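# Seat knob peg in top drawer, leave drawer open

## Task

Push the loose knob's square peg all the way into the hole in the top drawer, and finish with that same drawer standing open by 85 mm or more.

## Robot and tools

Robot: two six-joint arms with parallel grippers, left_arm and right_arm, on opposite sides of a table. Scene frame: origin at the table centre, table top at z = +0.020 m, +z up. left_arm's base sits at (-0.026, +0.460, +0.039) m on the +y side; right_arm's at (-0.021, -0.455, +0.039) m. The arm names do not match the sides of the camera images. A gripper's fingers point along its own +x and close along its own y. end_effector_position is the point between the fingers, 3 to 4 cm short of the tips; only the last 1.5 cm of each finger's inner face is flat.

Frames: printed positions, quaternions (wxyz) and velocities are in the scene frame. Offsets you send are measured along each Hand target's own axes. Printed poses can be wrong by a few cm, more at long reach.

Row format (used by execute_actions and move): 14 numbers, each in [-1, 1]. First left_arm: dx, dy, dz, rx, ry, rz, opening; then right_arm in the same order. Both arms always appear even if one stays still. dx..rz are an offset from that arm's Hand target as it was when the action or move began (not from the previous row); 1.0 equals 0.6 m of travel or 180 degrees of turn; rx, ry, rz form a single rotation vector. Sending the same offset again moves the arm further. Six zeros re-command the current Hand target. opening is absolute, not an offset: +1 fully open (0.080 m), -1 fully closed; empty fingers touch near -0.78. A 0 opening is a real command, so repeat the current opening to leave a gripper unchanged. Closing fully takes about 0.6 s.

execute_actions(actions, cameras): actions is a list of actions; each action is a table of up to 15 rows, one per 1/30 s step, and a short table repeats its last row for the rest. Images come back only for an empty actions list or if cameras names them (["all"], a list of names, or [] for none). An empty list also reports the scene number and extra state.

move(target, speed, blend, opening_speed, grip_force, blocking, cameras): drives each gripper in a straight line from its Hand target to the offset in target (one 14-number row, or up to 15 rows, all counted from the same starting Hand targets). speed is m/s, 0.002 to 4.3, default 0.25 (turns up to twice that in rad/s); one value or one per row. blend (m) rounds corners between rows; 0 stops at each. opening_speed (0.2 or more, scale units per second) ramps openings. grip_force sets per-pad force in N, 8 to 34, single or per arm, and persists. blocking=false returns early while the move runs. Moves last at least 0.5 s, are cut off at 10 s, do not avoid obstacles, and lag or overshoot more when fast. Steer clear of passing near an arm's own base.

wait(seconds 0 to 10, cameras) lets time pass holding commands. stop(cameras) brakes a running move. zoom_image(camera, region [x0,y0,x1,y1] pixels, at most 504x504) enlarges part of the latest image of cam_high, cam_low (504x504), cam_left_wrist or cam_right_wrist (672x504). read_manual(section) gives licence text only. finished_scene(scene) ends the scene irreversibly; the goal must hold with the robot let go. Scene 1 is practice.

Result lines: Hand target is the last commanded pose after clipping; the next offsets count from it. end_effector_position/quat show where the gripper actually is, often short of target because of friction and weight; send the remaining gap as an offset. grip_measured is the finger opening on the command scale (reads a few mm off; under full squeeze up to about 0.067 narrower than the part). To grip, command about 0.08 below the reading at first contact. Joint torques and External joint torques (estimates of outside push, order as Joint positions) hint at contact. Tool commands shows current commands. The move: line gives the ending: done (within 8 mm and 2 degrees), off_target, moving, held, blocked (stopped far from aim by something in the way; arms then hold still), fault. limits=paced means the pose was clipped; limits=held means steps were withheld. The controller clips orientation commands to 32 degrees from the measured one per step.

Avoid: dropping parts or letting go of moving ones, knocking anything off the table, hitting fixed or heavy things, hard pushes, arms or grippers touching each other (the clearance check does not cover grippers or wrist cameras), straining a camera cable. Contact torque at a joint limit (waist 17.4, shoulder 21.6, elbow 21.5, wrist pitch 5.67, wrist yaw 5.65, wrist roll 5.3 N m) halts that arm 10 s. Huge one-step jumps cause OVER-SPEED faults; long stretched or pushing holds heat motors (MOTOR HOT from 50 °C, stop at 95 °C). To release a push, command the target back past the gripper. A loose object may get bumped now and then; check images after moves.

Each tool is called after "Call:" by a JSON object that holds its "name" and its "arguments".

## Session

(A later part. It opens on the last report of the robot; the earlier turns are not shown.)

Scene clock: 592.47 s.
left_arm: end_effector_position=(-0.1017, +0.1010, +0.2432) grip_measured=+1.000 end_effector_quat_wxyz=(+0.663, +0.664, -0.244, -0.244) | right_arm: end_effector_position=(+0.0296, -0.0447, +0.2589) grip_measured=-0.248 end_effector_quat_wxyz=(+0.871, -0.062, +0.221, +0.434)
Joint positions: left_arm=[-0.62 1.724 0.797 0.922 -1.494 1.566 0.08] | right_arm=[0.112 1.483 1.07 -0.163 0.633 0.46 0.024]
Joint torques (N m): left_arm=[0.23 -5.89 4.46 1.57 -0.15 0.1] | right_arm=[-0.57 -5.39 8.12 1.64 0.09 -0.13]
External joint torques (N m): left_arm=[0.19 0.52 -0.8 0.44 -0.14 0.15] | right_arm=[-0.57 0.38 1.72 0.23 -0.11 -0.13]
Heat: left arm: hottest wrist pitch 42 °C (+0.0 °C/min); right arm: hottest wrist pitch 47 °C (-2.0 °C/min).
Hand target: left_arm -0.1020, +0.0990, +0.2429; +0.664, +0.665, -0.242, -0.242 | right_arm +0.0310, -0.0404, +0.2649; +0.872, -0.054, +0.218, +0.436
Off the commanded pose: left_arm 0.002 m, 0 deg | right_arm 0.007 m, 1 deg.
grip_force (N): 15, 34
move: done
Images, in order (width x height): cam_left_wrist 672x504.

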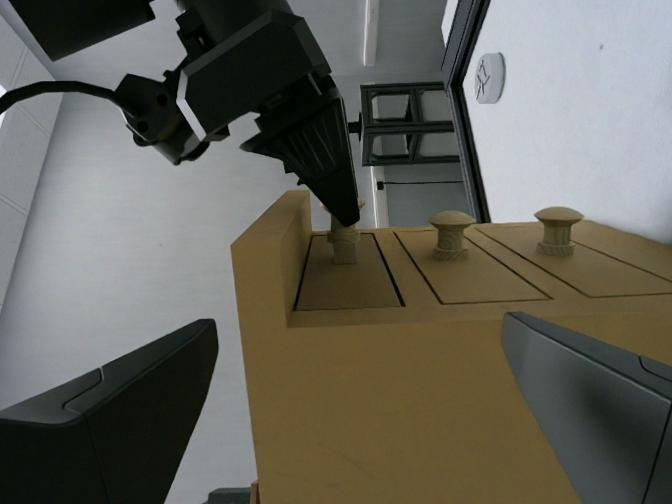

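Call:
{"name": "move", "arguments": {"target": [[0,0,0,0,0,0,1.0,-0.01853,0.00246,-0.00849,0,0,0,-0.36],[0,0,0,0,0,0,1.0,0.00042,0.00176,-0.00073,0,0,0,-0.36]], "speed": 0.025, "cameras": ["cam_left_wrist"]}}

Call:
{"name": "zoom_image", "arguments": {"camera": "cam_left_wrist", "region": [322, 236, 364, 278]}}

Scene clock: 594.20 s.
left_arm: end_effector_position=(-0.1017, +0.1010, +0.2432) grip_measured=+1.000 end_effector_quat_wxyz=(+0.663, +0.664, -0.244, -0.244) | right_arm: end_effector_position=(+0.0287, -0.0439, +0.2589) grip_measured=-0.248 end_effector_quat_wxyz=(+0.871, -0.062, +0.221, +0.434)
Joint positions: left_arm=[-0.62 1.724 0.797 0.922 -1.494 1.566 0.08] | right_arm=[0.115 1.486 1.072 -0.162 0.634 0.462 0.024]
Joint torques (N m): left_arm=[0.24 -5.89 4.46 1.57 -0.15 0.1] | right_arm=[-0.52 -5.37 7.92 1.64 0.08 -0.14]
External joint torques (N m): left_arm=[0.28 0.57 -0.87 0.43 -0.16 0.15] | right_arm=[-0.56 0.34 1.59 0.24 -0.12 -0.14]
Heat: left arm: hottest wrist pitch 42 °C (+0.0 °C/min); right arm: hottest wrist pitch 47 °C (-2.0 °C/min).
Hand target: left_arm -0.1020, +0.0990, +0.2429; +0.664, +0.665, -0.242, -0.242 | right_arm +0.0301, -0.0397, +0.2646; +0.872, -0.054, +0.218, +0.436
Off the commanded pose: left_arm 0.002 m, 0 deg | right_arm 0.007 m, 1 deg.
grip_force (N): 15, 34
move: done
Images, in order (width x height): cam_left_wrist 672x504.

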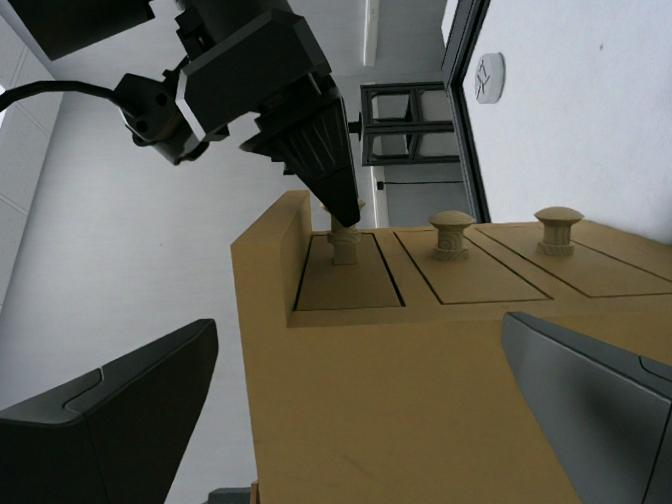

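Scaled by 12.000 from the camera's 672x504 image, which has a finer 960x720 frame.

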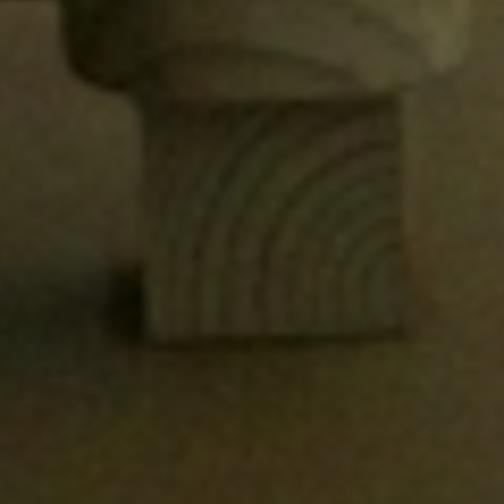

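Call:
{"name": "move", "arguments": {"target": [0,0,0,0,0,0,1.0,0.00291,-0.00144,0.00154,0,0,0,-0.36], "speed": 0.02, "cameras": ["cam_left_wrist"]}}

Call:
{"name": "zoom_image", "arguments": {"camera": "cam_left_wrist", "region": [322, 236, 364, 278]}}

Scene clock: 595.13 s.
left_arm: end_effector_position=(-0.1017, +0.1010, +0.2432) grip_measured=+1.000 end_effector_quat_wxyz=(+0.663, +0.664, -0.244, -0.244) | right_arm: end_effector_position=(+0.0298, -0.0437, +0.2587) grip_measured=-0.248 end_effector_quat_wxyz=(+0.871, -0.063, +0.221, +0.434)
Joint positions: left_arm=[-0.62 1.724 0.797 0.922 -1.494 1.566 0.08] | right_arm=[0.111 1.487 1.072 -0.161 0.631 0.458 0.024]
Joint torques (N m): left_arm=[0.23 -5.89 4.45 1.57 -0.16 0.1] | right_arm=[-0.65 -4.92 8.28 1.76 0.07 -0.09]
External joint torques (N m): left_arm=[0.2 0.58 -0.87 0.44 -0.16 0.15] | right_arm=[-0.68 0.82 1.95 0.37 -0.13 -0.09]
Heat: left arm: hottest wrist pitch 42 °C (+0.0 °C/min); right arm: hottest wrist pitch 47 °C (-2.0 °C/min).
Hand target: left_arm -0.1020, +0.0990, +0.2429; +0.664, +0.665, -0.242, -0.242 | right_arm +0.0321, -0.0387, +0.2646; +0.872, -0.054, +0.218, +0.436
Off the commanded pose: left_arm 0.002 m, 0 deg | right_arm 0.008 m, 1 deg.
grip_force (N): 15, 34
move: done
Images, in order (width x height): cam_left_wrist 672x504.

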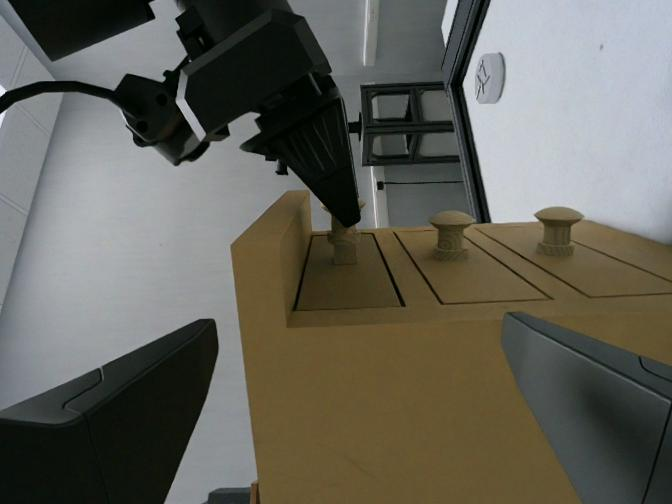

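Scaled by 12.000 from the camera's 672x504 image, which has a finer 960x720 frame.

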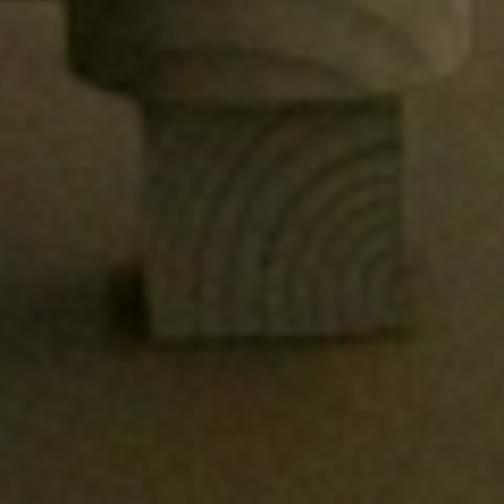

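Call:
{"name": "move", "arguments": {"target": [0,0,0,0,0,0,1.0,0.00422,-0.00213,0.00261,0,0,0,-0.36], "speed": 0.02, "cameras": ["cam_left_wrist","cam_right_wrist"]}}

Call:
{"name": "zoom_image", "arguments": {"camera": "cam_left_wrist", "region": [322, 236, 364, 278]}}

Scene clock: 596.00 s.
left_arm: end_effector_position=(-0.1017, +0.1010, +0.2432) grip_measured=+1.000 end_effector_quat_wxyz=(+0.663, +0.664, -0.244, -0.244) | right_arm: end_effector_position=(+0.0313, -0.0436, +0.2583) grip_measured=-0.248 end_effector_quat_wxyz=(+0.871, -0.065, +0.221, +0.434)
Joint positions: left_arm=[-0.62 1.724 0.797 0.922 -1.494 1.566 0.08] | right_arm=[0.106 1.487 1.072 -0.161 0.625 0.452 0.024]
Joint torques (N m): left_arm=[0.24 -5.9 4.46 1.58 -0.15 0.1] | right_arm=[-0.87 -4.68 8.59 2.07 -0.05 -0.15]
External joint torques (N m): left_arm=[0.24 0.58 -0.86 0.44 -0.15 0.15] | right_arm=[-0.86 1.12 2.19 0.66 -0.25 -0.15]
Heat: left arm: hottest wrist pitch 42 °C (+0.0 °C/min); right arm: hottest wrist pitch 47 °C (-2.0 °C/min).
Hand target: left_arm -0.1020, +0.0990, +0.2429; +0.664, +0.665, -0.242, -0.242 | right_arm +0.0349, -0.0372, +0.2648; +0.872, -0.054, +0.218, +0.436
Off the commanded pose: left_arm 0.002 m, 0 deg | right_arm 0.010 m, 1 deg.
grip_force (N): 15, 34
move: off_target (right_arm)
Images, in order (width x height): cam_left_wrist 672x504, cam_right_wrist 672x504.

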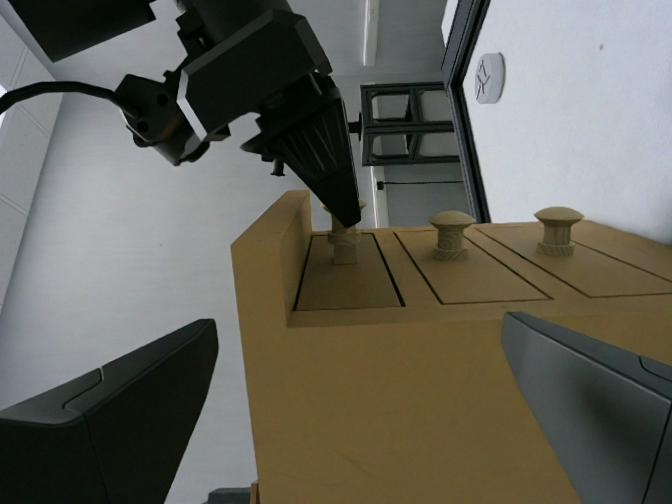

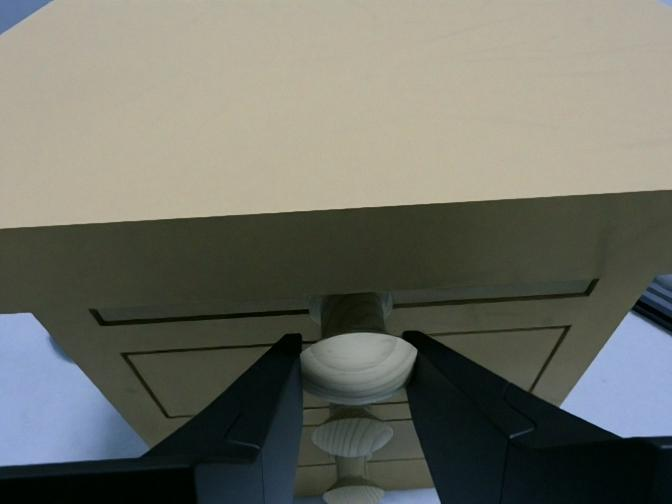

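Scaled by 12.000 from the camera's 672x504 image, which has a finer 960x720 frame.

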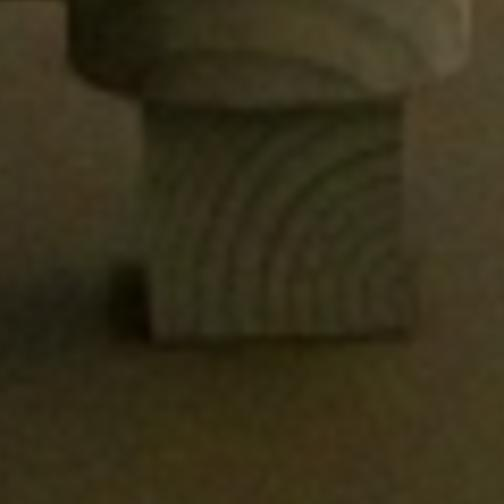

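Call:
{"name": "zoom_image", "arguments": {"camera": "cam_right_wrist", "region": [290, 280, 430, 420]}}

Call:
{"name": "move", "arguments": {"target": [0,0,0,0,0,0,1.0,0.00557,-0.00434,0.00348,0,0,0,-0.36], "speed": 0.02, "cameras": ["cam_left_wrist"]}}

Call:
{"name": "zoom_image", "arguments": {"camera": "cam_left_wrist", "region": [322, 236, 364, 278]}}

Scaled by 3.600 from the camera's 672x504 image, which has a finer 960x720 frame.

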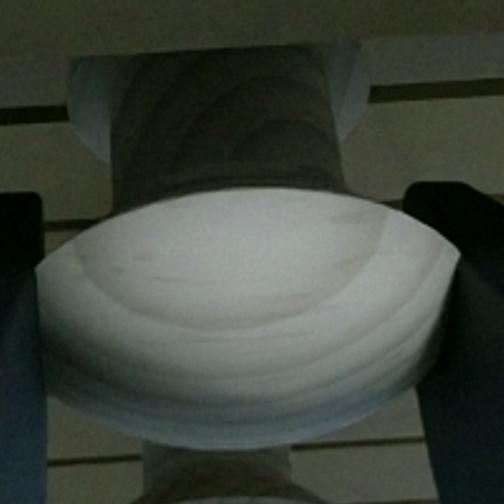

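Scene clock: 596.97 s.
left_arm: end_effector_position=(-0.1017, +0.1010, +0.2432) grip_measured=+1.000 end_effector_quat_wxyz=(+0.663, +0.664, -0.244, -0.244) | right_arm: end_effector_position=(+0.0333, -0.0434, +0.2579) grip_measured=-0.248 end_effector_quat_wxyz=(+0.870, -0.068, +0.222, +0.436)
Joint positions: left_arm=[-0.62 1.724 0.797 0.922 -1.494 1.566 0.08] | right_arm=[0.097 1.487 1.072 -0.161 0.615 0.443 0.024]
Joint torques (N m): left_arm=[0.24 -5.9 4.45 1.57 -0.15 0.1] | right_arm=[-1.62 -4.17 9.09 2.4 -0.14 -0.19]
External joint torques (N m): left_arm=[0.2 0.51 -0.81 0.44 -0.14 0.15] | right_arm=[-1.59 1.61 2.72 0.99 -0.35 -0.19]
Heat: left arm: hottest wrist pitch 42 °C (+0.0 °C/min); right arm: hottest wrist pitch 47 °C (-2.0 °C/min).
Hand target: left_arm -0.1020, +0.0990, +0.2429; +0.664, +0.665, -0.242, -0.242 | right_arm +0.0393, -0.0357, +0.2650; +0.872, -0.054, +0.218, +0.436
Off the commanded pose: left_arm 0.002 m, 0 deg | right_arm 0.012 m, 2 deg.
grip_force (N): 15, 34
move: off_target (right_arm)
Images, in order (width x height): cam_left_wrist 672x504.

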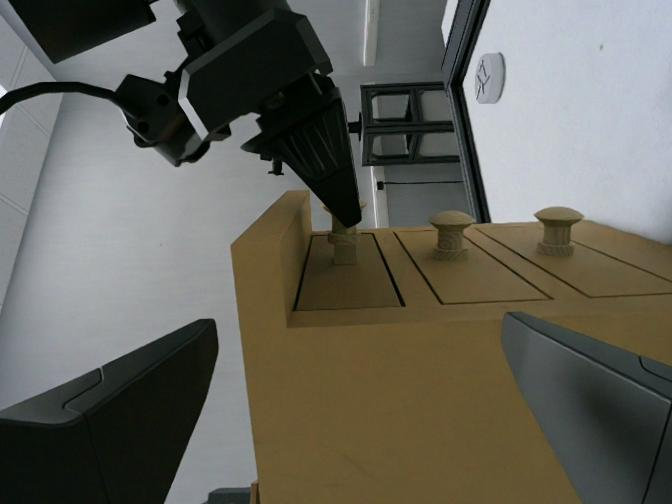

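Scaled by 12.000 from the camera's 672x504 image, which has a finer 960x720 frame.

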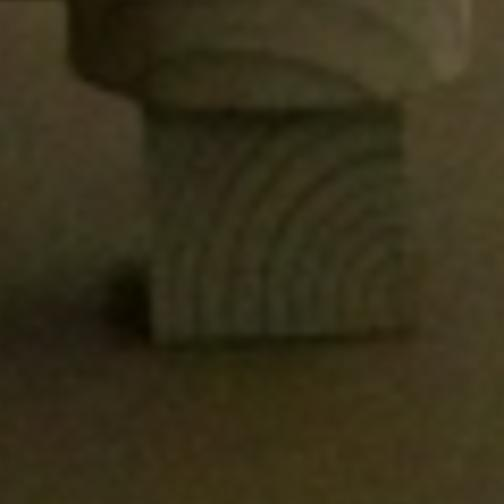

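Call:
{"name": "move", "arguments": {"target": [0,0,0,0,0,0,1.0,0.00355,-0.00838,0.00351,0,0,0,-0.36], "speed": 0.02, "cameras": ["cam_left_wrist"]}}

Call:
{"name": "zoom_image", "arguments": {"camera": "cam_left_wrist", "region": [322, 236, 364, 278]}}

Scene clock: 598.53 s.
left_arm: end_effector_position=(-0.1017, +0.1010, +0.2432) grip_measured=+1.000 end_effector_quat_wxyz=(+0.663, +0.664, -0.244, -0.244) | right_arm: end_effector_position=(+0.0361, -0.0433, +0.2579) grip_measured=-0.248 end_effector_quat_wxyz=(+0.869, -0.070, +0.222, +0.437)
Joint positions: left_arm=[-0.62 1.724 0.797 0.922 -1.494 1.566 0.08] | right_arm=[0.087 1.486 1.072 -0.161 0.602 0.432 0.024]
Joint torques (N m): left_arm=[0.25 -5.89 4.46 1.57 -0.15 0.1] | right_arm=[-2.01 -4.89 8.52 2.84 -0.22 -0.2]
External joint torques (N m): left_arm=[0.25 0.67 -0.94 0.41 -0.15 0.15] | right_arm=[-2.01 0.92 2.11 1.43 -0.41 -0.2]
Heat: left arm: hottest wrist pitch 42 °C (+0.0 °C/min); right arm: hottest wrist pitch 47 °C (-1.0 °C/min).
Hand target: left_arm -0.1020, +0.0990, +0.2429; +0.664, +0.665, -0.242, -0.242 | right_arm +0.0450, -0.0367, +0.2655; +0.872, -0.054, +0.218, +0.436
Off the commanded pose: left_arm 0.002 m, 0 deg | right_arm 0.014 m, 2 deg.
grip_force (N): 15, 34
move: off_target (right_arm)
Images, in order (width x height): cam_left_wrist 672x504.

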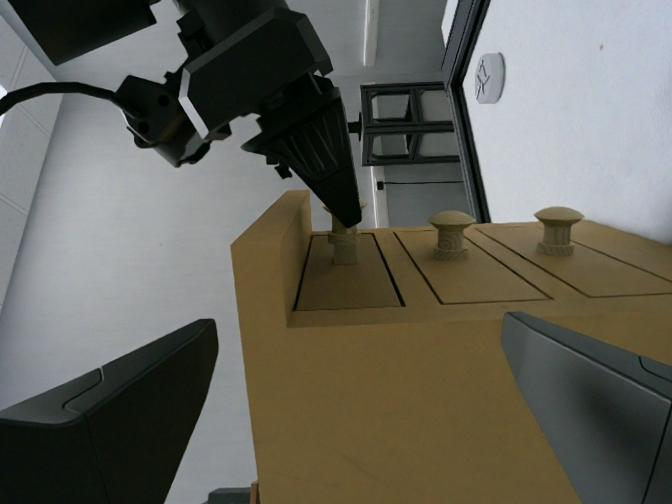

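Scaled by 12.000 from the camera's 672x504 image, which has a finer 960x720 frame.

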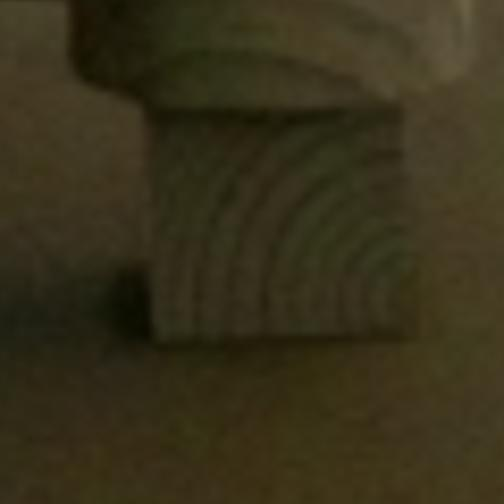

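Call:
{"name": "execute_actions", "arguments": {"actions": [], "cameras": ["cam_right_wrist"]}}

Call:
{"name": "zoom_image", "arguments": {"camera": "cam_right_wrist", "region": [290, 280, 430, 420]}}

Scene clock: 598.73 s.
left_arm: end_effector_position=(-0.1017, +0.1010, +0.2432) grip_measured=+1.000 end_effector_quat_wxyz=(+0.663, +0.664, -0.244, -0.244) | right_arm: end_effector_position=(+0.0362, -0.0433, +0.2578) grip_measured=-0.248 end_effector_quat_wxyz=(+0.869, -0.070, +0.222, +0.437)
Joint positions: left_arm=[-0.62 1.724 0.797 0.922 -1.494 1.566 0.08] | right_arm=[0.086 1.486 1.072 -0.161 0.602 0.432 0.024]
Joint velocities: within noise
Joint torques (N m): left_arm=[0.23 -5.89 4.46 1.57 -0.16 0.1] | right_arm=[-2.18 -4.78 8.4 2.81 -0.27 -0.19]
External joint torques (N m): left_arm=[0.22 0.62 -0.87 0.42 -0.15 0.15] | right_arm=[-2.18 1.09 1.96 1.39 -0.47 -0.19]
Motor temperatures (°C): left_arm=[29 40 40 42 30 32] | right_arm=[29 39 46 47 31 31]
Heat: left arm: hottest wrist pitch 42 °C (+0.0 °C/min); right arm: hottest wrist pitch 47 °C (-1.0 °C/min).
Hand target: left_arm -0.1020, +0.0990, +0.2429; +0.664, +0.665, -0.242, -0.242 | right_arm +0.0451, -0.0367, +0.2655; +0.872, -0.054, +0.218, +0.436
Tool commands: left_gripper/opening=+1.0 right_gripper/opening=-0.36
Off the commanded pose: left_arm 0.002 m, 0 deg | right_arm 0.013 m, 2 deg.
grip_force (N): 15, 34
Images, in order (width x height): cam_right_wrist 672x504.

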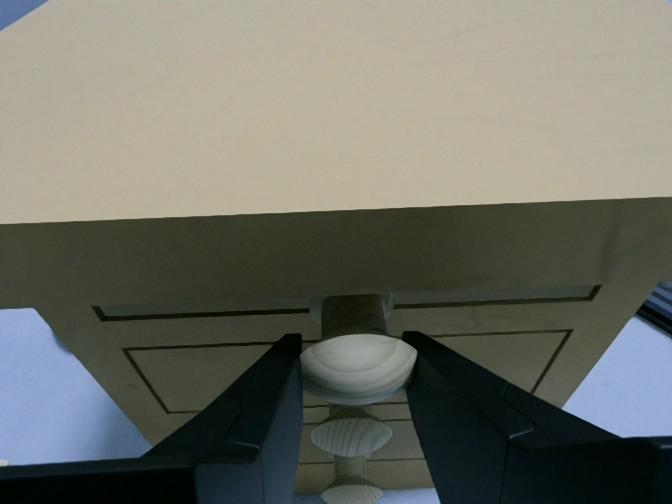

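Scaled by 3.600 from the camera's 672x504 image, which has a finer 960x720 frame.

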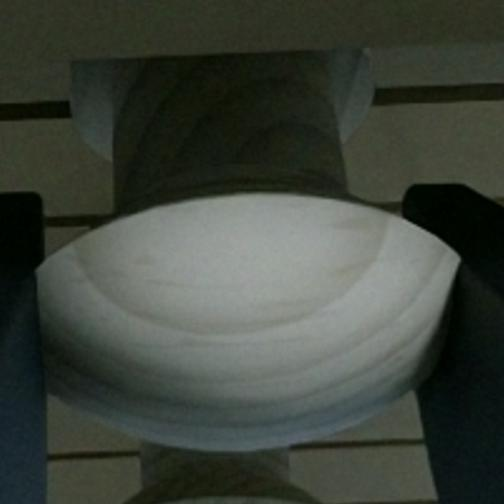

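Call:
{"name": "move", "arguments": {"target": [0,0,0,0,0,0,1.0,0.00332,-0.00665,0.00414,0,0,0,-0.36], "speed": 0.02, "cameras": ["cam_left_wrist"]}}

Call:
{"name": "zoom_image", "arguments": {"camera": "cam_left_wrist", "region": [322, 236, 364, 278]}}

Scene clock: 599.70 s.
left_arm: end_effector_position=(-0.1017, +0.1010, +0.2432) grip_measured=+1.000 end_effector_quat_wxyz=(+0.663, +0.664, -0.244, -0.244) | right_arm: end_effector_position=(+0.0384, -0.0436, +0.2589) grip_measured=-0.248 end_effector_quat_wxyz=(+0.867, -0.071, +0.223, +0.440)
Joint positions: left_arm=[-0.62 1.724 0.797 0.922 -1.494 1.566 0.08] | right_arm=[0.076 1.481 1.072 -0.162 0.586 0.423 0.024]
Joint torques (N m): left_arm=[0.24 -5.91 4.46 1.57 -0.15 0.1] | right_arm=[-2.59 -4.63 8.25 3.1 -0.2 -0.23]
External joint torques (N m): left_arm=[0.27 0.54 -0.84 0.43 -0.15 0.15] | right_arm=[-2.63 1.21 1.81 1.67 -0.39 -0.23]
Heat: left arm: hottest wrist pitch 42 °C (+0.0 °C/min); right arm: hottest wrist pitch 47 °C (-1.0 °C/min).
Hand target: left_arm -0.1020, +0.0990, +0.2429; +0.664, +0.665, -0.242, -0.242 | right_arm +0.0501, -0.0369, +0.2664; +0.872, -0.054, +0.218, +0.436
Off the commanded pose: left_arm 0.002 m, 0 deg | right_arm 0.015 m, 2 deg.
grip_force (N): 15, 34
move: off_target (right_arm)
Images, in order (width x height): cam_left_wrist 672x504.

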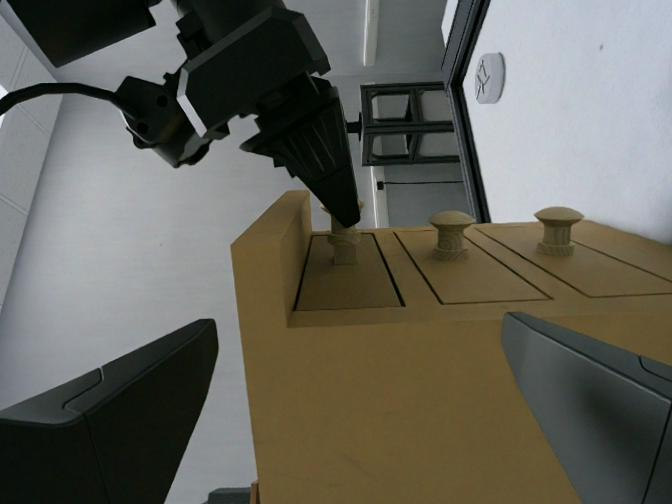

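Scaled by 12.000 from the camera's 672x504 image, which has a finer 960x720 frame.

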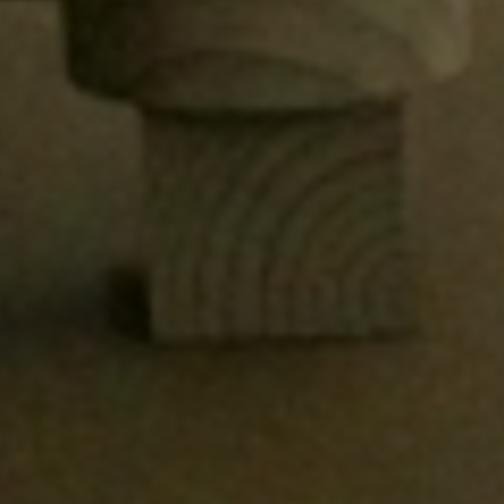

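Call:
{"name": "move", "arguments": {"target": [0,0,0,0,0,0,1.0,0.00028,-0.00705,0.00115,-0.00712,0.0016,0.01499,-0.36], "speed": 0.02, "cameras": ["cam_left_wrist","cam_right_wrist"]}}

Call:
{"name": "zoom_image", "arguments": {"camera": "cam_left_wrist", "region": [322, 236, 364, 278]}}

Scene clock: 603.70 s.
left_arm: end_effector_position=(-0.1017, +0.1010, +0.2432) grip_measured=+1.000 end_effector_quat_wxyz=(+0.663, +0.664, -0.244, -0.244) | right_arm: end_effector_position=(+0.0416, -0.0453, +0.2609) grip_measured=-0.248 end_effector_quat_wxyz=(+0.853, -0.075, +0.223, +0.466)
Joint positions: left_arm=[-0.62 1.724 0.797 0.922 -1.494 1.566 0.08] | right_arm=[0.044 1.451 1.047 -0.137 0.507 0.372 0.024]
Joint torques (N m): left_arm=[0.24 -5.9 4.45 1.57 -0.15 0.1] | right_arm=[-2.58 -4.11 8.04 3.21 0.07 -0.16]
External joint torques (N m): left_arm=[0.24 0.55 -0.85 0.44 -0.15 0.15] | right_arm=[-2.58 1.47 1.61 1.75 -0.09 -0.16]
Heat: left arm: hottest wrist pitch 42 °C (+0.0 °C/min); right arm: hottest wrist pitch 49 °C (+1.0 °C/min).
Hand target: left_arm -0.1020, +0.0990, +0.2429; +0.664, +0.665, -0.242, -0.242 | right_arm +0.0538, -0.0392, +0.2666; +0.860, -0.060, +0.217, +0.458
Off the commanded pose: left_arm 0.002 m, 0 deg | right_arm 0.015 m, 2 deg.
grip_force (N): 15, 34
move: off_target (right_arm)
Images, in order (width x height): cam_left_wrist 672x504, cam_right_wrist 672x504.

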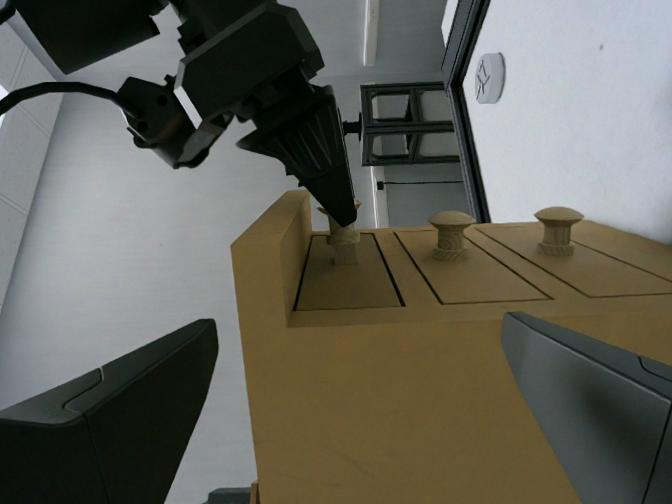

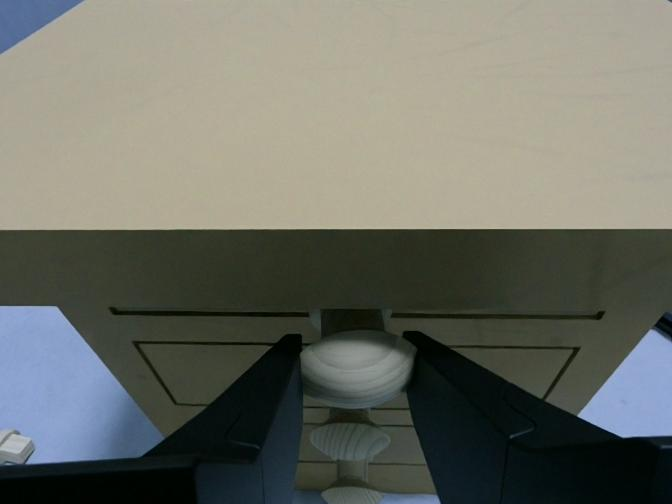

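Scaled by 12.000 from the camera's 672x504 image, which has a finer 960x720 frame.

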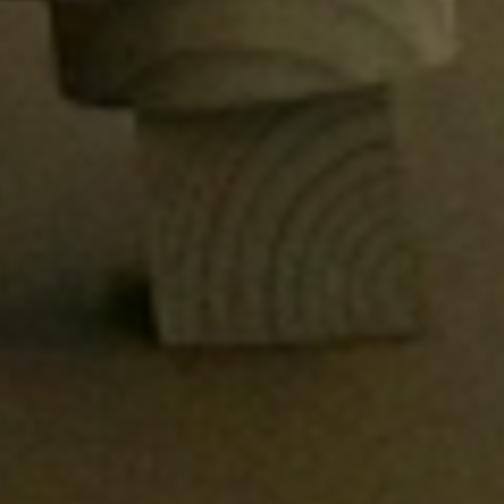

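Call:
{"name": "move", "arguments": {"target": [0,0,0,0,0,0,1.0,-0.00052,-0.00478,0.00397,0,0,0,-0.36], "speed": 0.02, "cameras": ["cam_left_wrist"]}}

Call:
{"name": "zoom_image", "arguments": {"camera": "cam_left_wrist", "region": [322, 236, 364, 278]}}

Scene clock: 606.27 s.
left_arm: end_effector_position=(-0.1017, +0.1010, +0.2432) grip_measured=+1.000 end_effector_quat_wxyz=(+0.663, +0.664, -0.244, -0.244) | right_arm: end_effector_position=(+0.0428, -0.0455, +0.2620) grip_measured=-0.248 end_effector_quat_wxyz=(+0.852, -0.075, +0.223, +0.469)
Joint positions: left_arm=[-0.62 1.724 0.797 0.922 -1.494 1.566 0.08] | right_arm=[0.036 1.447 1.046 -0.136 0.494 0.366 0.024]
Joint torques (N m): left_arm=[0.24 -5.9 4.46 1.57 -0.15 0.1] | right_arm=[-2.6 -4.21 8.41 2.83 0.12 -0.15]
External joint torques (N m): left_arm=[0.24 0.57 -0.86 0.43 -0.15 0.15] | right_arm=[-2.63 1.4 1.9 1.35 -0.03 -0.15]
Heat: left arm: hottest wrist pitch 42 °C (+0.0 °C/min); right arm: hottest wrist pitch 50 °C (+3.0 °C/min). Fold the right arm in close to its base, or ease its load, before you think long.
Hand target: left_arm -0.1020, +0.0990, +0.2429; +0.664, +0.665, -0.242, -0.242 | right_arm +0.0566, -0.0403, +0.2686; +0.860, -0.060, +0.217, +0.458
Off the commanded pose: left_arm 0.002 m, 0 deg | right_arm 0.016 m, 2 deg.
MOTOR HOT: joint 4 (wrist pitch) of the right arm reports 50 °C; the controller stops that arm at 95 °C. To cool a motor, set the load down, stop pushing, or move to a pose that needs little force.
grip_force (N): 15, 34
move: off_target (right_arm)
Images, in order (width x height): cam_left_wrist 672x504.

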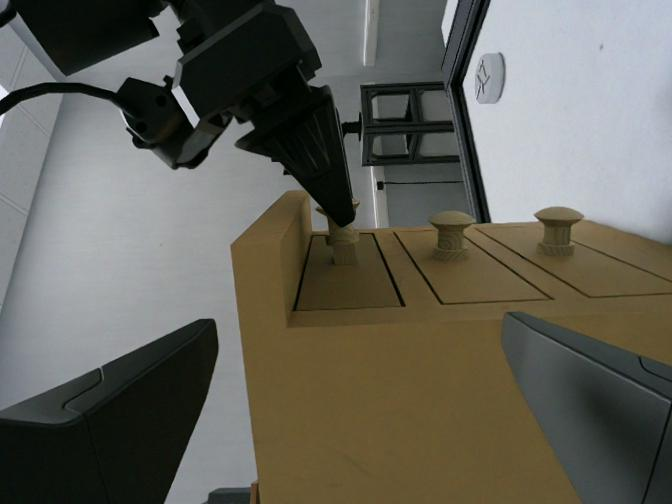

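Scaled by 12.000 from the camera's 672x504 image, which has a finer 960x720 frame.

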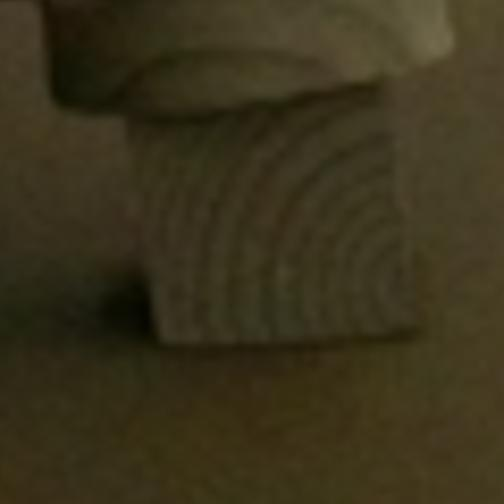

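Call:
{"name": "move", "arguments": {"target": [0,0,0,0,0,0,1.0,-0.00708,-0.00259,-0.00124,0,0,0,-0.36], "speed": 0.02, "cameras": ["cam_left_wrist"]}}

Call:
{"name": "zoom_image", "arguments": {"camera": "cam_left_wrist", "region": [322, 236, 364, 278]}}

Scene clock: 607.40 s.
left_arm: end_effector_position=(-0.1017, +0.1010, +0.2432) grip_measured=+1.000 end_effector_quat_wxyz=(+0.663, +0.664, -0.244, -0.244) | right_arm: end_effector_position=(+0.0422, -0.0462, +0.2632) grip_measured=-0.248 end_effector_quat_wxyz=(+0.850, -0.073, +0.223, +0.471)
Joint positions: left_arm=[-0.62 1.724 0.797 0.922 -1.494 1.566 0.08] | right_arm=[0.036 1.441 1.044 -0.137 0.489 0.366 0.024]
Joint torques (N m): left_arm=[0.24 -5.9 4.45 1.57 -0.15 0.1] | right_arm=[-2.35 -5.4 7.33 2.41 0.45 -0.08]
External joint torques (N m): left_arm=[0.27 0.55 -0.84 0.44 -0.15 0.15] | right_arm=[-2.33 0.04 0.94 0.97 0.3 -0.08]
Heat: left arm: hottest wrist pitch 42 °C (+0.0 °C/min); right arm: hottest wrist pitch 51 °C (+4.0 °C/min). Fold the right arm in close to its base, or ease its load, before you think long.
Hand target: left_arm -0.1020, +0.0990, +0.2429; +0.664, +0.665, -0.242, -0.242 | right_arm +0.0555, -0.0447, +0.2696; +0.860, -0.060, +0.217, +0.458
Off the commanded pose: left_arm 0.002 m, 0 deg | right_arm 0.015 m, 3 deg.
MOTOR HOT: still on. Joint 4 (wrist pitch) of the right arm reports 51 °C.
grip_force (N): 15, 34
move: off_target (right_arm)
Images, in order (width x height): cam_left_wrist 672x504.

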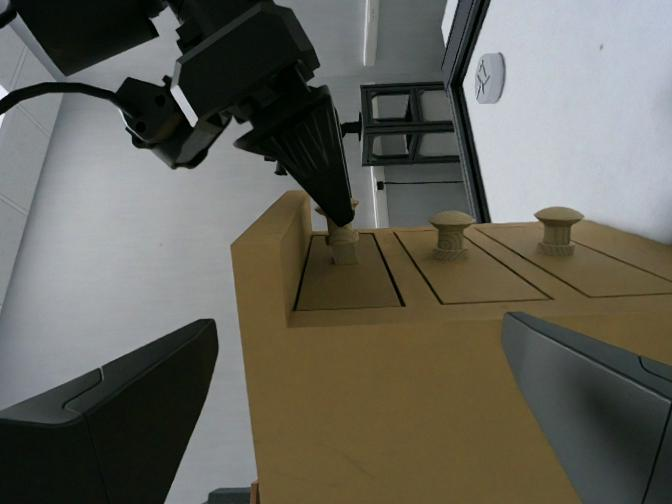

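Scaled by 12.000 from the camera's 672x504 image, which has a finer 960x720 frame.

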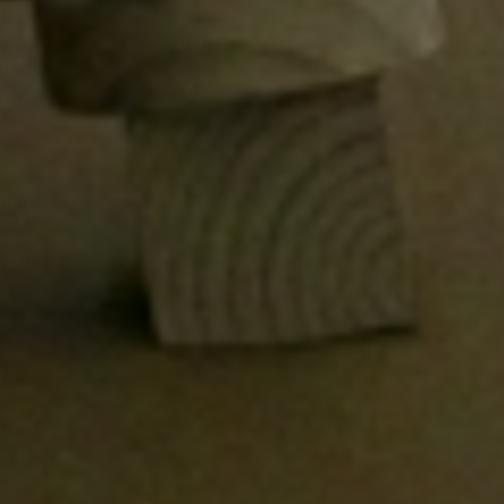

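Call:
{"name": "move", "arguments": {"target": [0,0,0,0,0,0,1.0,0.01104,-0.0015,-0.00386,0,0,0,-0.36], "speed": 0.02, "cameras": ["cam_left_wrist"]}}

Call:
{"name": "zoom_image", "arguments": {"camera": "cam_left_wrist", "region": [322, 236, 364, 278]}}

Scene clock: 608.47 s.
left_arm: end_effector_position=(-0.1017, +0.1010, +0.2432) grip_measured=+1.000 end_effector_quat_wxyz=(+0.663, +0.664, -0.244, -0.244) | right_arm: end_effector_position=(+0.0439, -0.0461, +0.2619) grip_measured=-0.248 end_effector_quat_wxyz=(+0.850, -0.072, +0.222, +0.472)
Joint positions: left_arm=[-0.62 1.724 0.797 0.922 -1.494 1.566 0.08] | right_arm=[0.031 1.441 1.035 -0.121 0.485 0.362 0.024]
Joint torques (N m): left_arm=[0.23 -5.89 4.45 1.57 -0.16 0.1] | right_arm=[-2.75 -3.49 7.91 3.01 0.3 -0.12]
External joint torques (N m): left_arm=[0.22 0.58 -0.86 0.43 -0.15 0.15] | right_arm=[-2.76 2 1.5 1.55 0.15 -0.12]
Heat: left arm: hottest wrist pitch 42 °C (+0.0 °C/min); right arm: hottest wrist pitch 51 °C (+4.0 °C/min). Fold the right arm in close to its base, or ease its load, before you think long.
Hand target: left_arm -0.1020, +0.0990, +0.2429; +0.664, +0.665, -0.242, -0.242 | right_arm +0.0588, -0.0409, +0.2646; +0.860, -0.060, +0.217, +0.458
Off the commanded pose: left_arm 0.002 m, 0 deg | right_arm 0.016 m, 2 deg.
MOTOR HOT: still on. Joint 4 (wrist pitch) of the right arm reports 51 °C.
grip_force (N): 15, 34
move: off_target (right_arm)
Images, in order (width x height): cam_left_wrist 672x504.

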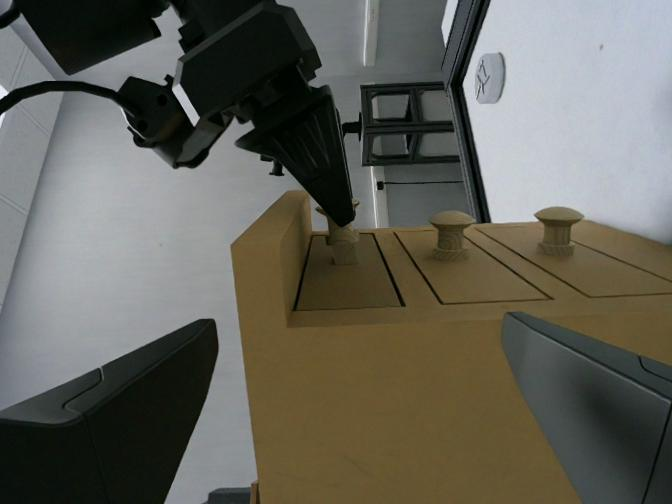

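Scaled by 12.000 from the camera's 672x504 image, which has a finer 960x720 frame.

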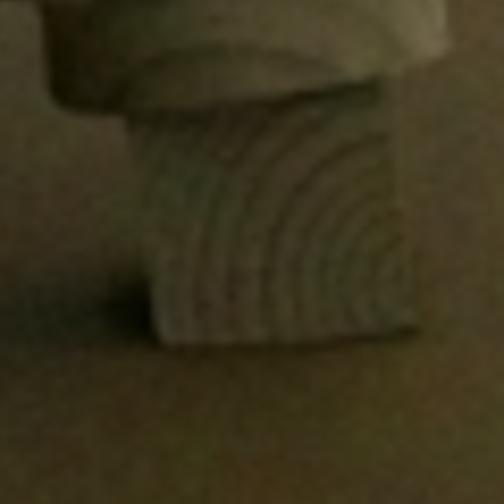

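Call:
{"name": "move", "arguments": {"target": [0,0,0,0,0,0,1.0,0.0052,0.00601,-0.00187,0.00833,-0.00186,-0.01747,-0.36], "speed": 0.02, "cameras": ["cam_left_wrist"]}}

Call:
{"name": "zoom_image", "arguments": {"camera": "cam_left_wrist", "region": [322, 236, 364, 278]}}

Scene clock: 610.50 s.
left_arm: end_effector_position=(-0.1017, +0.1010, +0.2432) grip_measured=+1.000 end_effector_quat_wxyz=(+0.663, +0.664, -0.244, -0.244) | right_arm: end_effector_position=(+0.0423, -0.0448, +0.2581) grip_measured=-0.248 end_effector_quat_wxyz=(+0.864, -0.068, +0.222, +0.447)
Joint positions: left_arm=[-0.62 1.724 0.797 0.922 -1.494 1.566 0.08] | right_arm=[0.059 1.468 1.048 -0.131 0.56 0.406 0.024]
Joint torques (N m): left_arm=[0.24 -5.89 4.45 1.57 -0.16 0.1] | right_arm=[-2.96 -2.24 9.65 2.39 0.39 0.14]
External joint torques (N m): left_arm=[0.24 0.54 -0.84 0.43 -0.16 0.15] | right_arm=[-2.96 3.37 3.31 0.97 0.22 0.14]
Motor temperatures (°C): left_arm=[29 40 40 42 30 32] | right_arm=[30 38 46 52 31 31]
Heat: left arm: hottest wrist pitch 42 °C (+0.0 °C/min); right arm: hottest wrist pitch 52 °C (+5.0 °C/min). Fold the right arm in close to its base, or ease its load, before you think long.
Hand target: left_arm -0.1020, +0.0990, +0.2429; +0.664, +0.665, -0.242, -0.242 | right_arm +0.0570, -0.0368, +0.2627; +0.873, -0.053, +0.218, +0.432
Off the commanded pose: left_arm 0.002 m, 0 deg | right_arm 0.017 m, 3 deg.
MOTOR HOT: still on. Joint 4 (wrist pitch) of the right arm reports 52 °C.
grip_force (N): 15, 34
move: off_target (right_arm)
Images, in order (width x height): cam_left_wrist 672x504.

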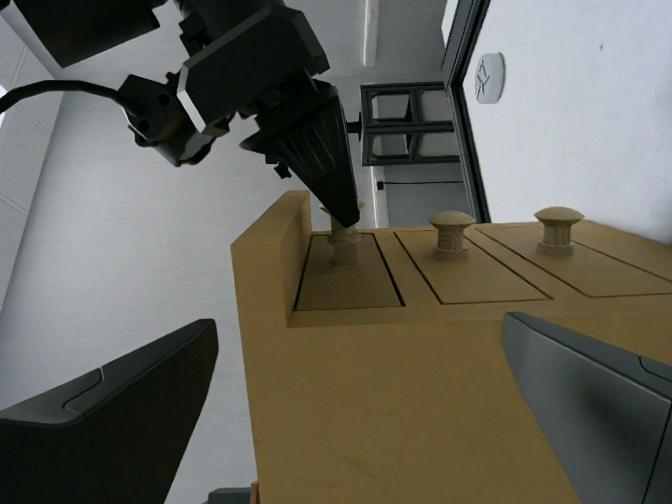

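Scaled by 12.000 from the camera's 672x504 image, which has a finer 960x720 frame.

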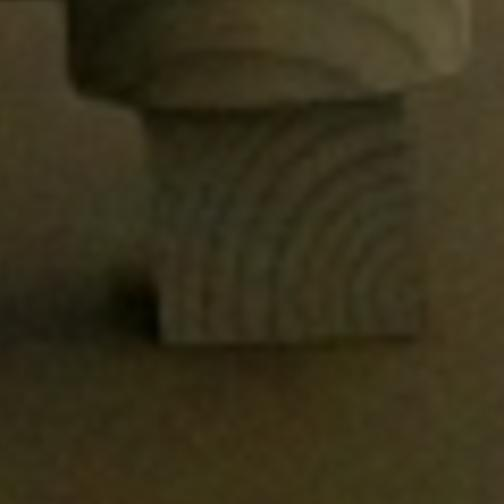

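Call:
{"name": "move", "arguments": {"target": [[0,0,0,0,0,0,1.0,-0.0205,0.0007,-0.0095,0,0,0,-0.36],[0,0,0,0,0,0,1.0,-0.04737,0.03238,-0.02082,-0.00119,0.00027,0.0025,-0.36]], "speed": 0.03, "blend": 0.003, "cameras": ["cam_left_wrist","cam_right_wrist"]}}

Call:
{"name": "zoom_image", "arguments": {"camera": "cam_right_wrist", "region": [290, 280, 430, 420]}}

Call:
{"name": "zoom_image", "arguments": {"camera": "cam_left_wrist", "region": [322, 236, 364, 278]}}

Scene clock: 618.77 s.
left_arm: end_effector_position=(-0.1017, +0.1010, +0.2432) grip_measured=+1.000 end_effector_quat_wxyz=(+0.663, +0.664, -0.244, -0.244) | right_arm: end_effector_position=(+0.0232, -0.0504, +0.2578) grip_measured=-0.248 end_effector_quat_wxyz=(+0.871, -0.064, +0.221, +0.435)
Joint positions: left_arm=[-0.62 1.724 0.797 0.922 -1.494 1.566 0.08] | right_arm=[0.134 1.465 1.052 -0.173 0.649 0.472 0.024]
Joint torques (N m): left_arm=[0.23 -5.89 4.46 1.57 -0.15 0.1] | right_arm=[0 -6.51 7.87 0.97 0.41 0.13]
External joint torques (N m): left_arm=[0.26 0.54 -0.85 0.44 -0.15 0.15] | right_arm=[0 -0.93 1.53 -0.4 0.2 0.13]
Motor temperatures (°C): left_arm=[28 40 40 42 30 32] | right_arm=[30 38 49 55 31 31]
Heat: left arm: hottest wrist pitch 42 °C (+0.0 °C/min); right arm: hottest wrist pitch 55 °C (+8.0 °C/min). Fold the right arm in close to its base, or ease its load, before you think long.
Hand target: left_arm -0.1020, +0.0990, +0.2429; +0.664, +0.665, -0.242, -0.242 | right_arm +0.0227, -0.0490, +0.2654; +0.872, -0.054, +0.218, +0.436
Off the commanded pose: left_arm 0.002 m, 0 deg | right_arm 0.008 m, 1 deg.
MOTOR HOT: still on. Joint 4 (wrist pitch) of the right arm reports 55 °C.
grip_force (N): 15, 34
move: done
Images, in order (width x height): cam_left_wrist 672x504, cam_right_wrist 672x504.

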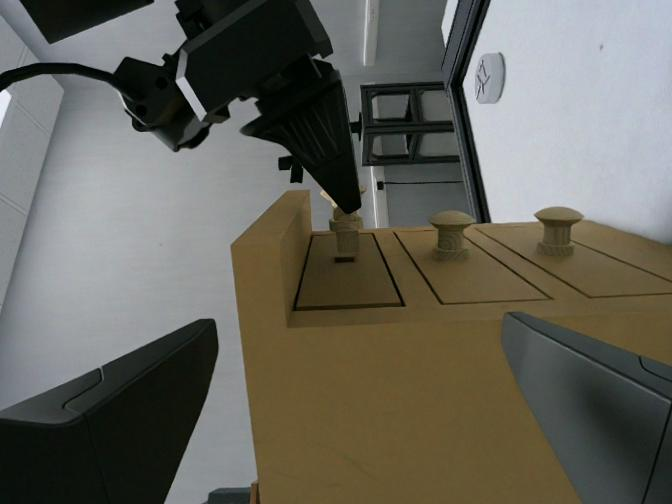

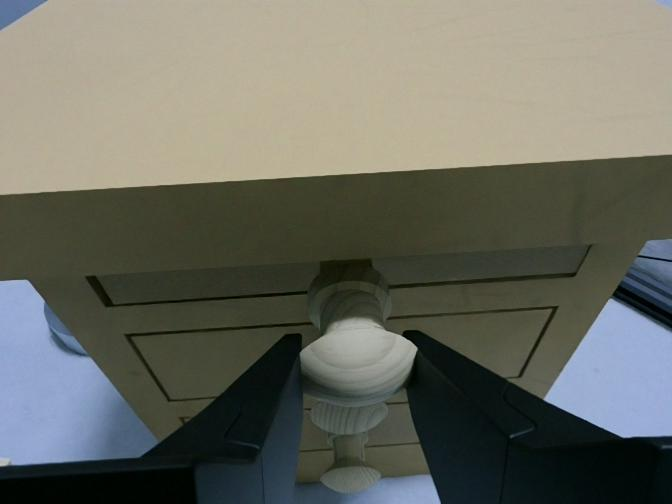

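Scaled by 3.600 from the camera's 672x504 image, which has a finer 960x720 frame.

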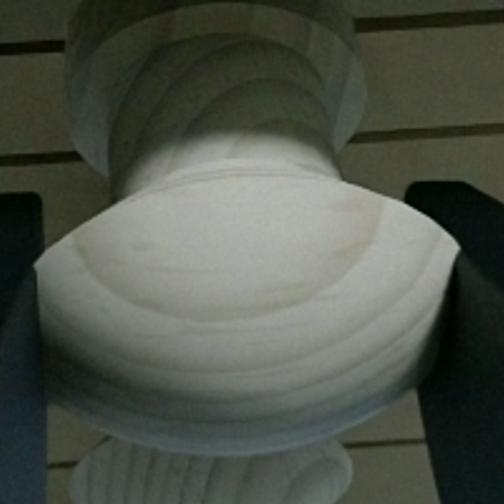

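Scaled by 12.000 from the camera's 672x504 image, which has a finer 960x720 frame.

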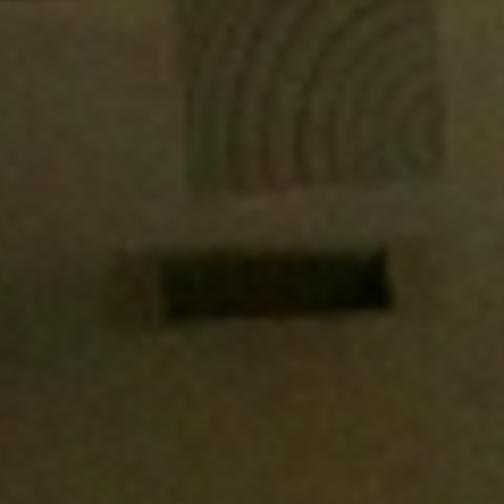

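Call:
{"name": "execute_actions", "arguments": {"actions": [], "cameras": ["all"]}}

Call:
{"name": "zoom_image", "arguments": {"camera": "cam_left_wrist", "region": [322, 236, 364, 278]}}

Scene clock: 620.00 s.
left_arm: end_effector_position=(-0.1017, +0.1010, +0.2432) grip_measured=+1.000 end_effector_quat_wxyz=(+0.663, +0.664, -0.244, -0.244) | right_arm: end_effector_position=(+0.0231, -0.0504, +0.2578) grip_measured=-0.248 end_effector_quat_wxyz=(+0.871, -0.064, +0.221, +0.435)
Joint positions: left_arm=[-0.62 1.724 0.797 0.922 -1.494 1.566 0.08] | right_arm=[0.135 1.465 1.052 -0.174 0.649 0.472 0.024]
Joint velocities: within noise
Joint torques (N m): left_arm=[0.23 -5.89 4.46 1.57 -0.15 0.1] | right_arm=[0.33 -6.29 7.79 1.04 0.35 0.09]
External joint torques (N m): left_arm=[0.24 0.52 -0.83 0.45 -0.15 0.15] | right_arm=[0.32 -0.65 1.37 -0.36 0.14 0.09]
Motor temperatures (°C): left_arm=[28 40 40 42 30 32] | right_arm=[30 38 48 54 31 31]
Heat: left arm: hottest wrist pitch 42 °C (+0.0 °C/min); right arm: hottest wrist pitch 54 °C (+7.0 °C/min). Fold the right arm in close to its base, or ease its load, before you think long.
Hand target: left_arm -0.1020, +0.0990, +0.2429; +0.664, +0.665, -0.242, -0.242 | right_arm +0.0226, -0.0490, +0.2654; +0.872, -0.054, +0.218, +0.436
Tool commands: left_gripper/opening=+1.0 right_gripper/opening=-0.36
Off the commanded pose: left_arm 0.002 m, 0 deg | right_arm 0.008 m, 1 deg.
MOTOR HOT: still on. Joint 4 (wrist pitch) of the right arm reports 54 °C.
grip_force (N): 15, 34

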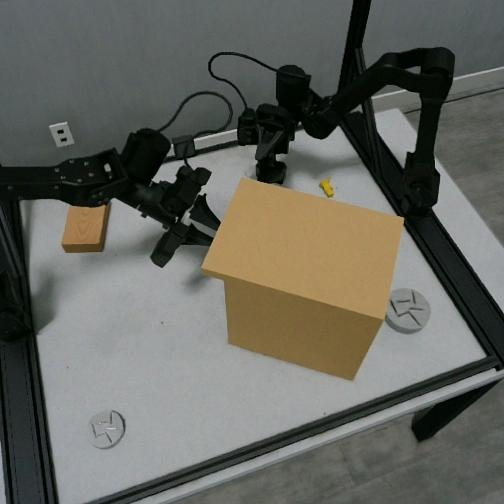

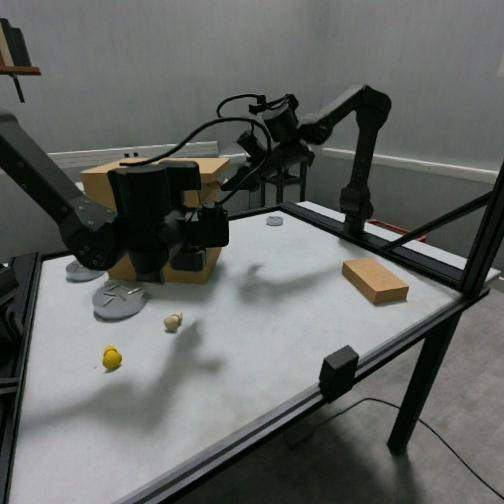

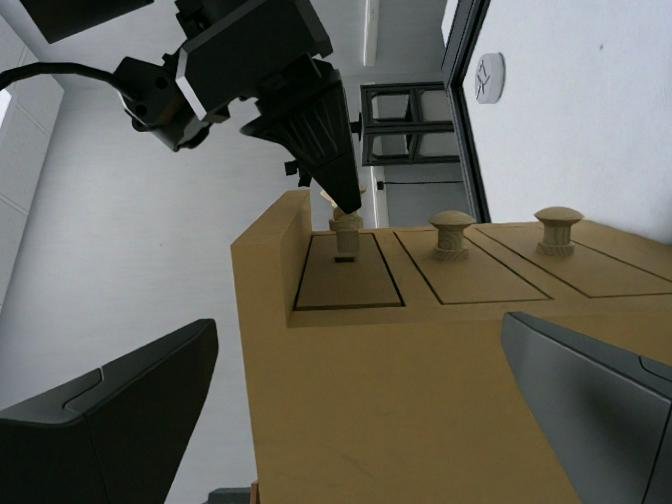

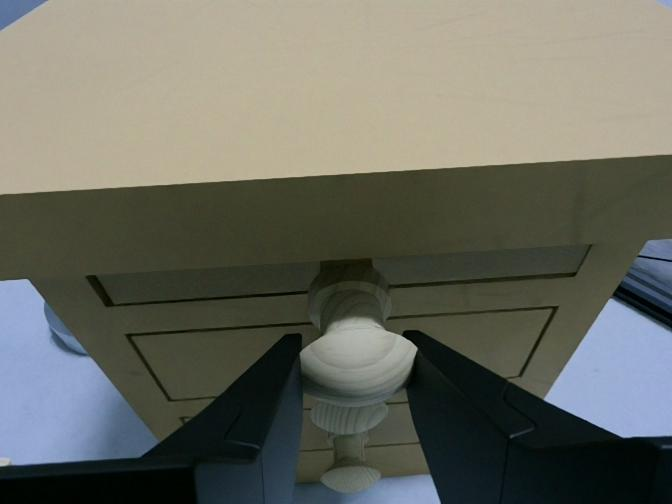

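Scaled by 12.000 from the camera's 672x504 image, which has a finer 960x720 frame.

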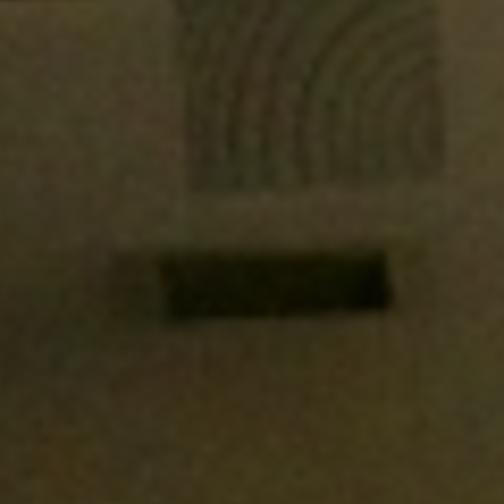

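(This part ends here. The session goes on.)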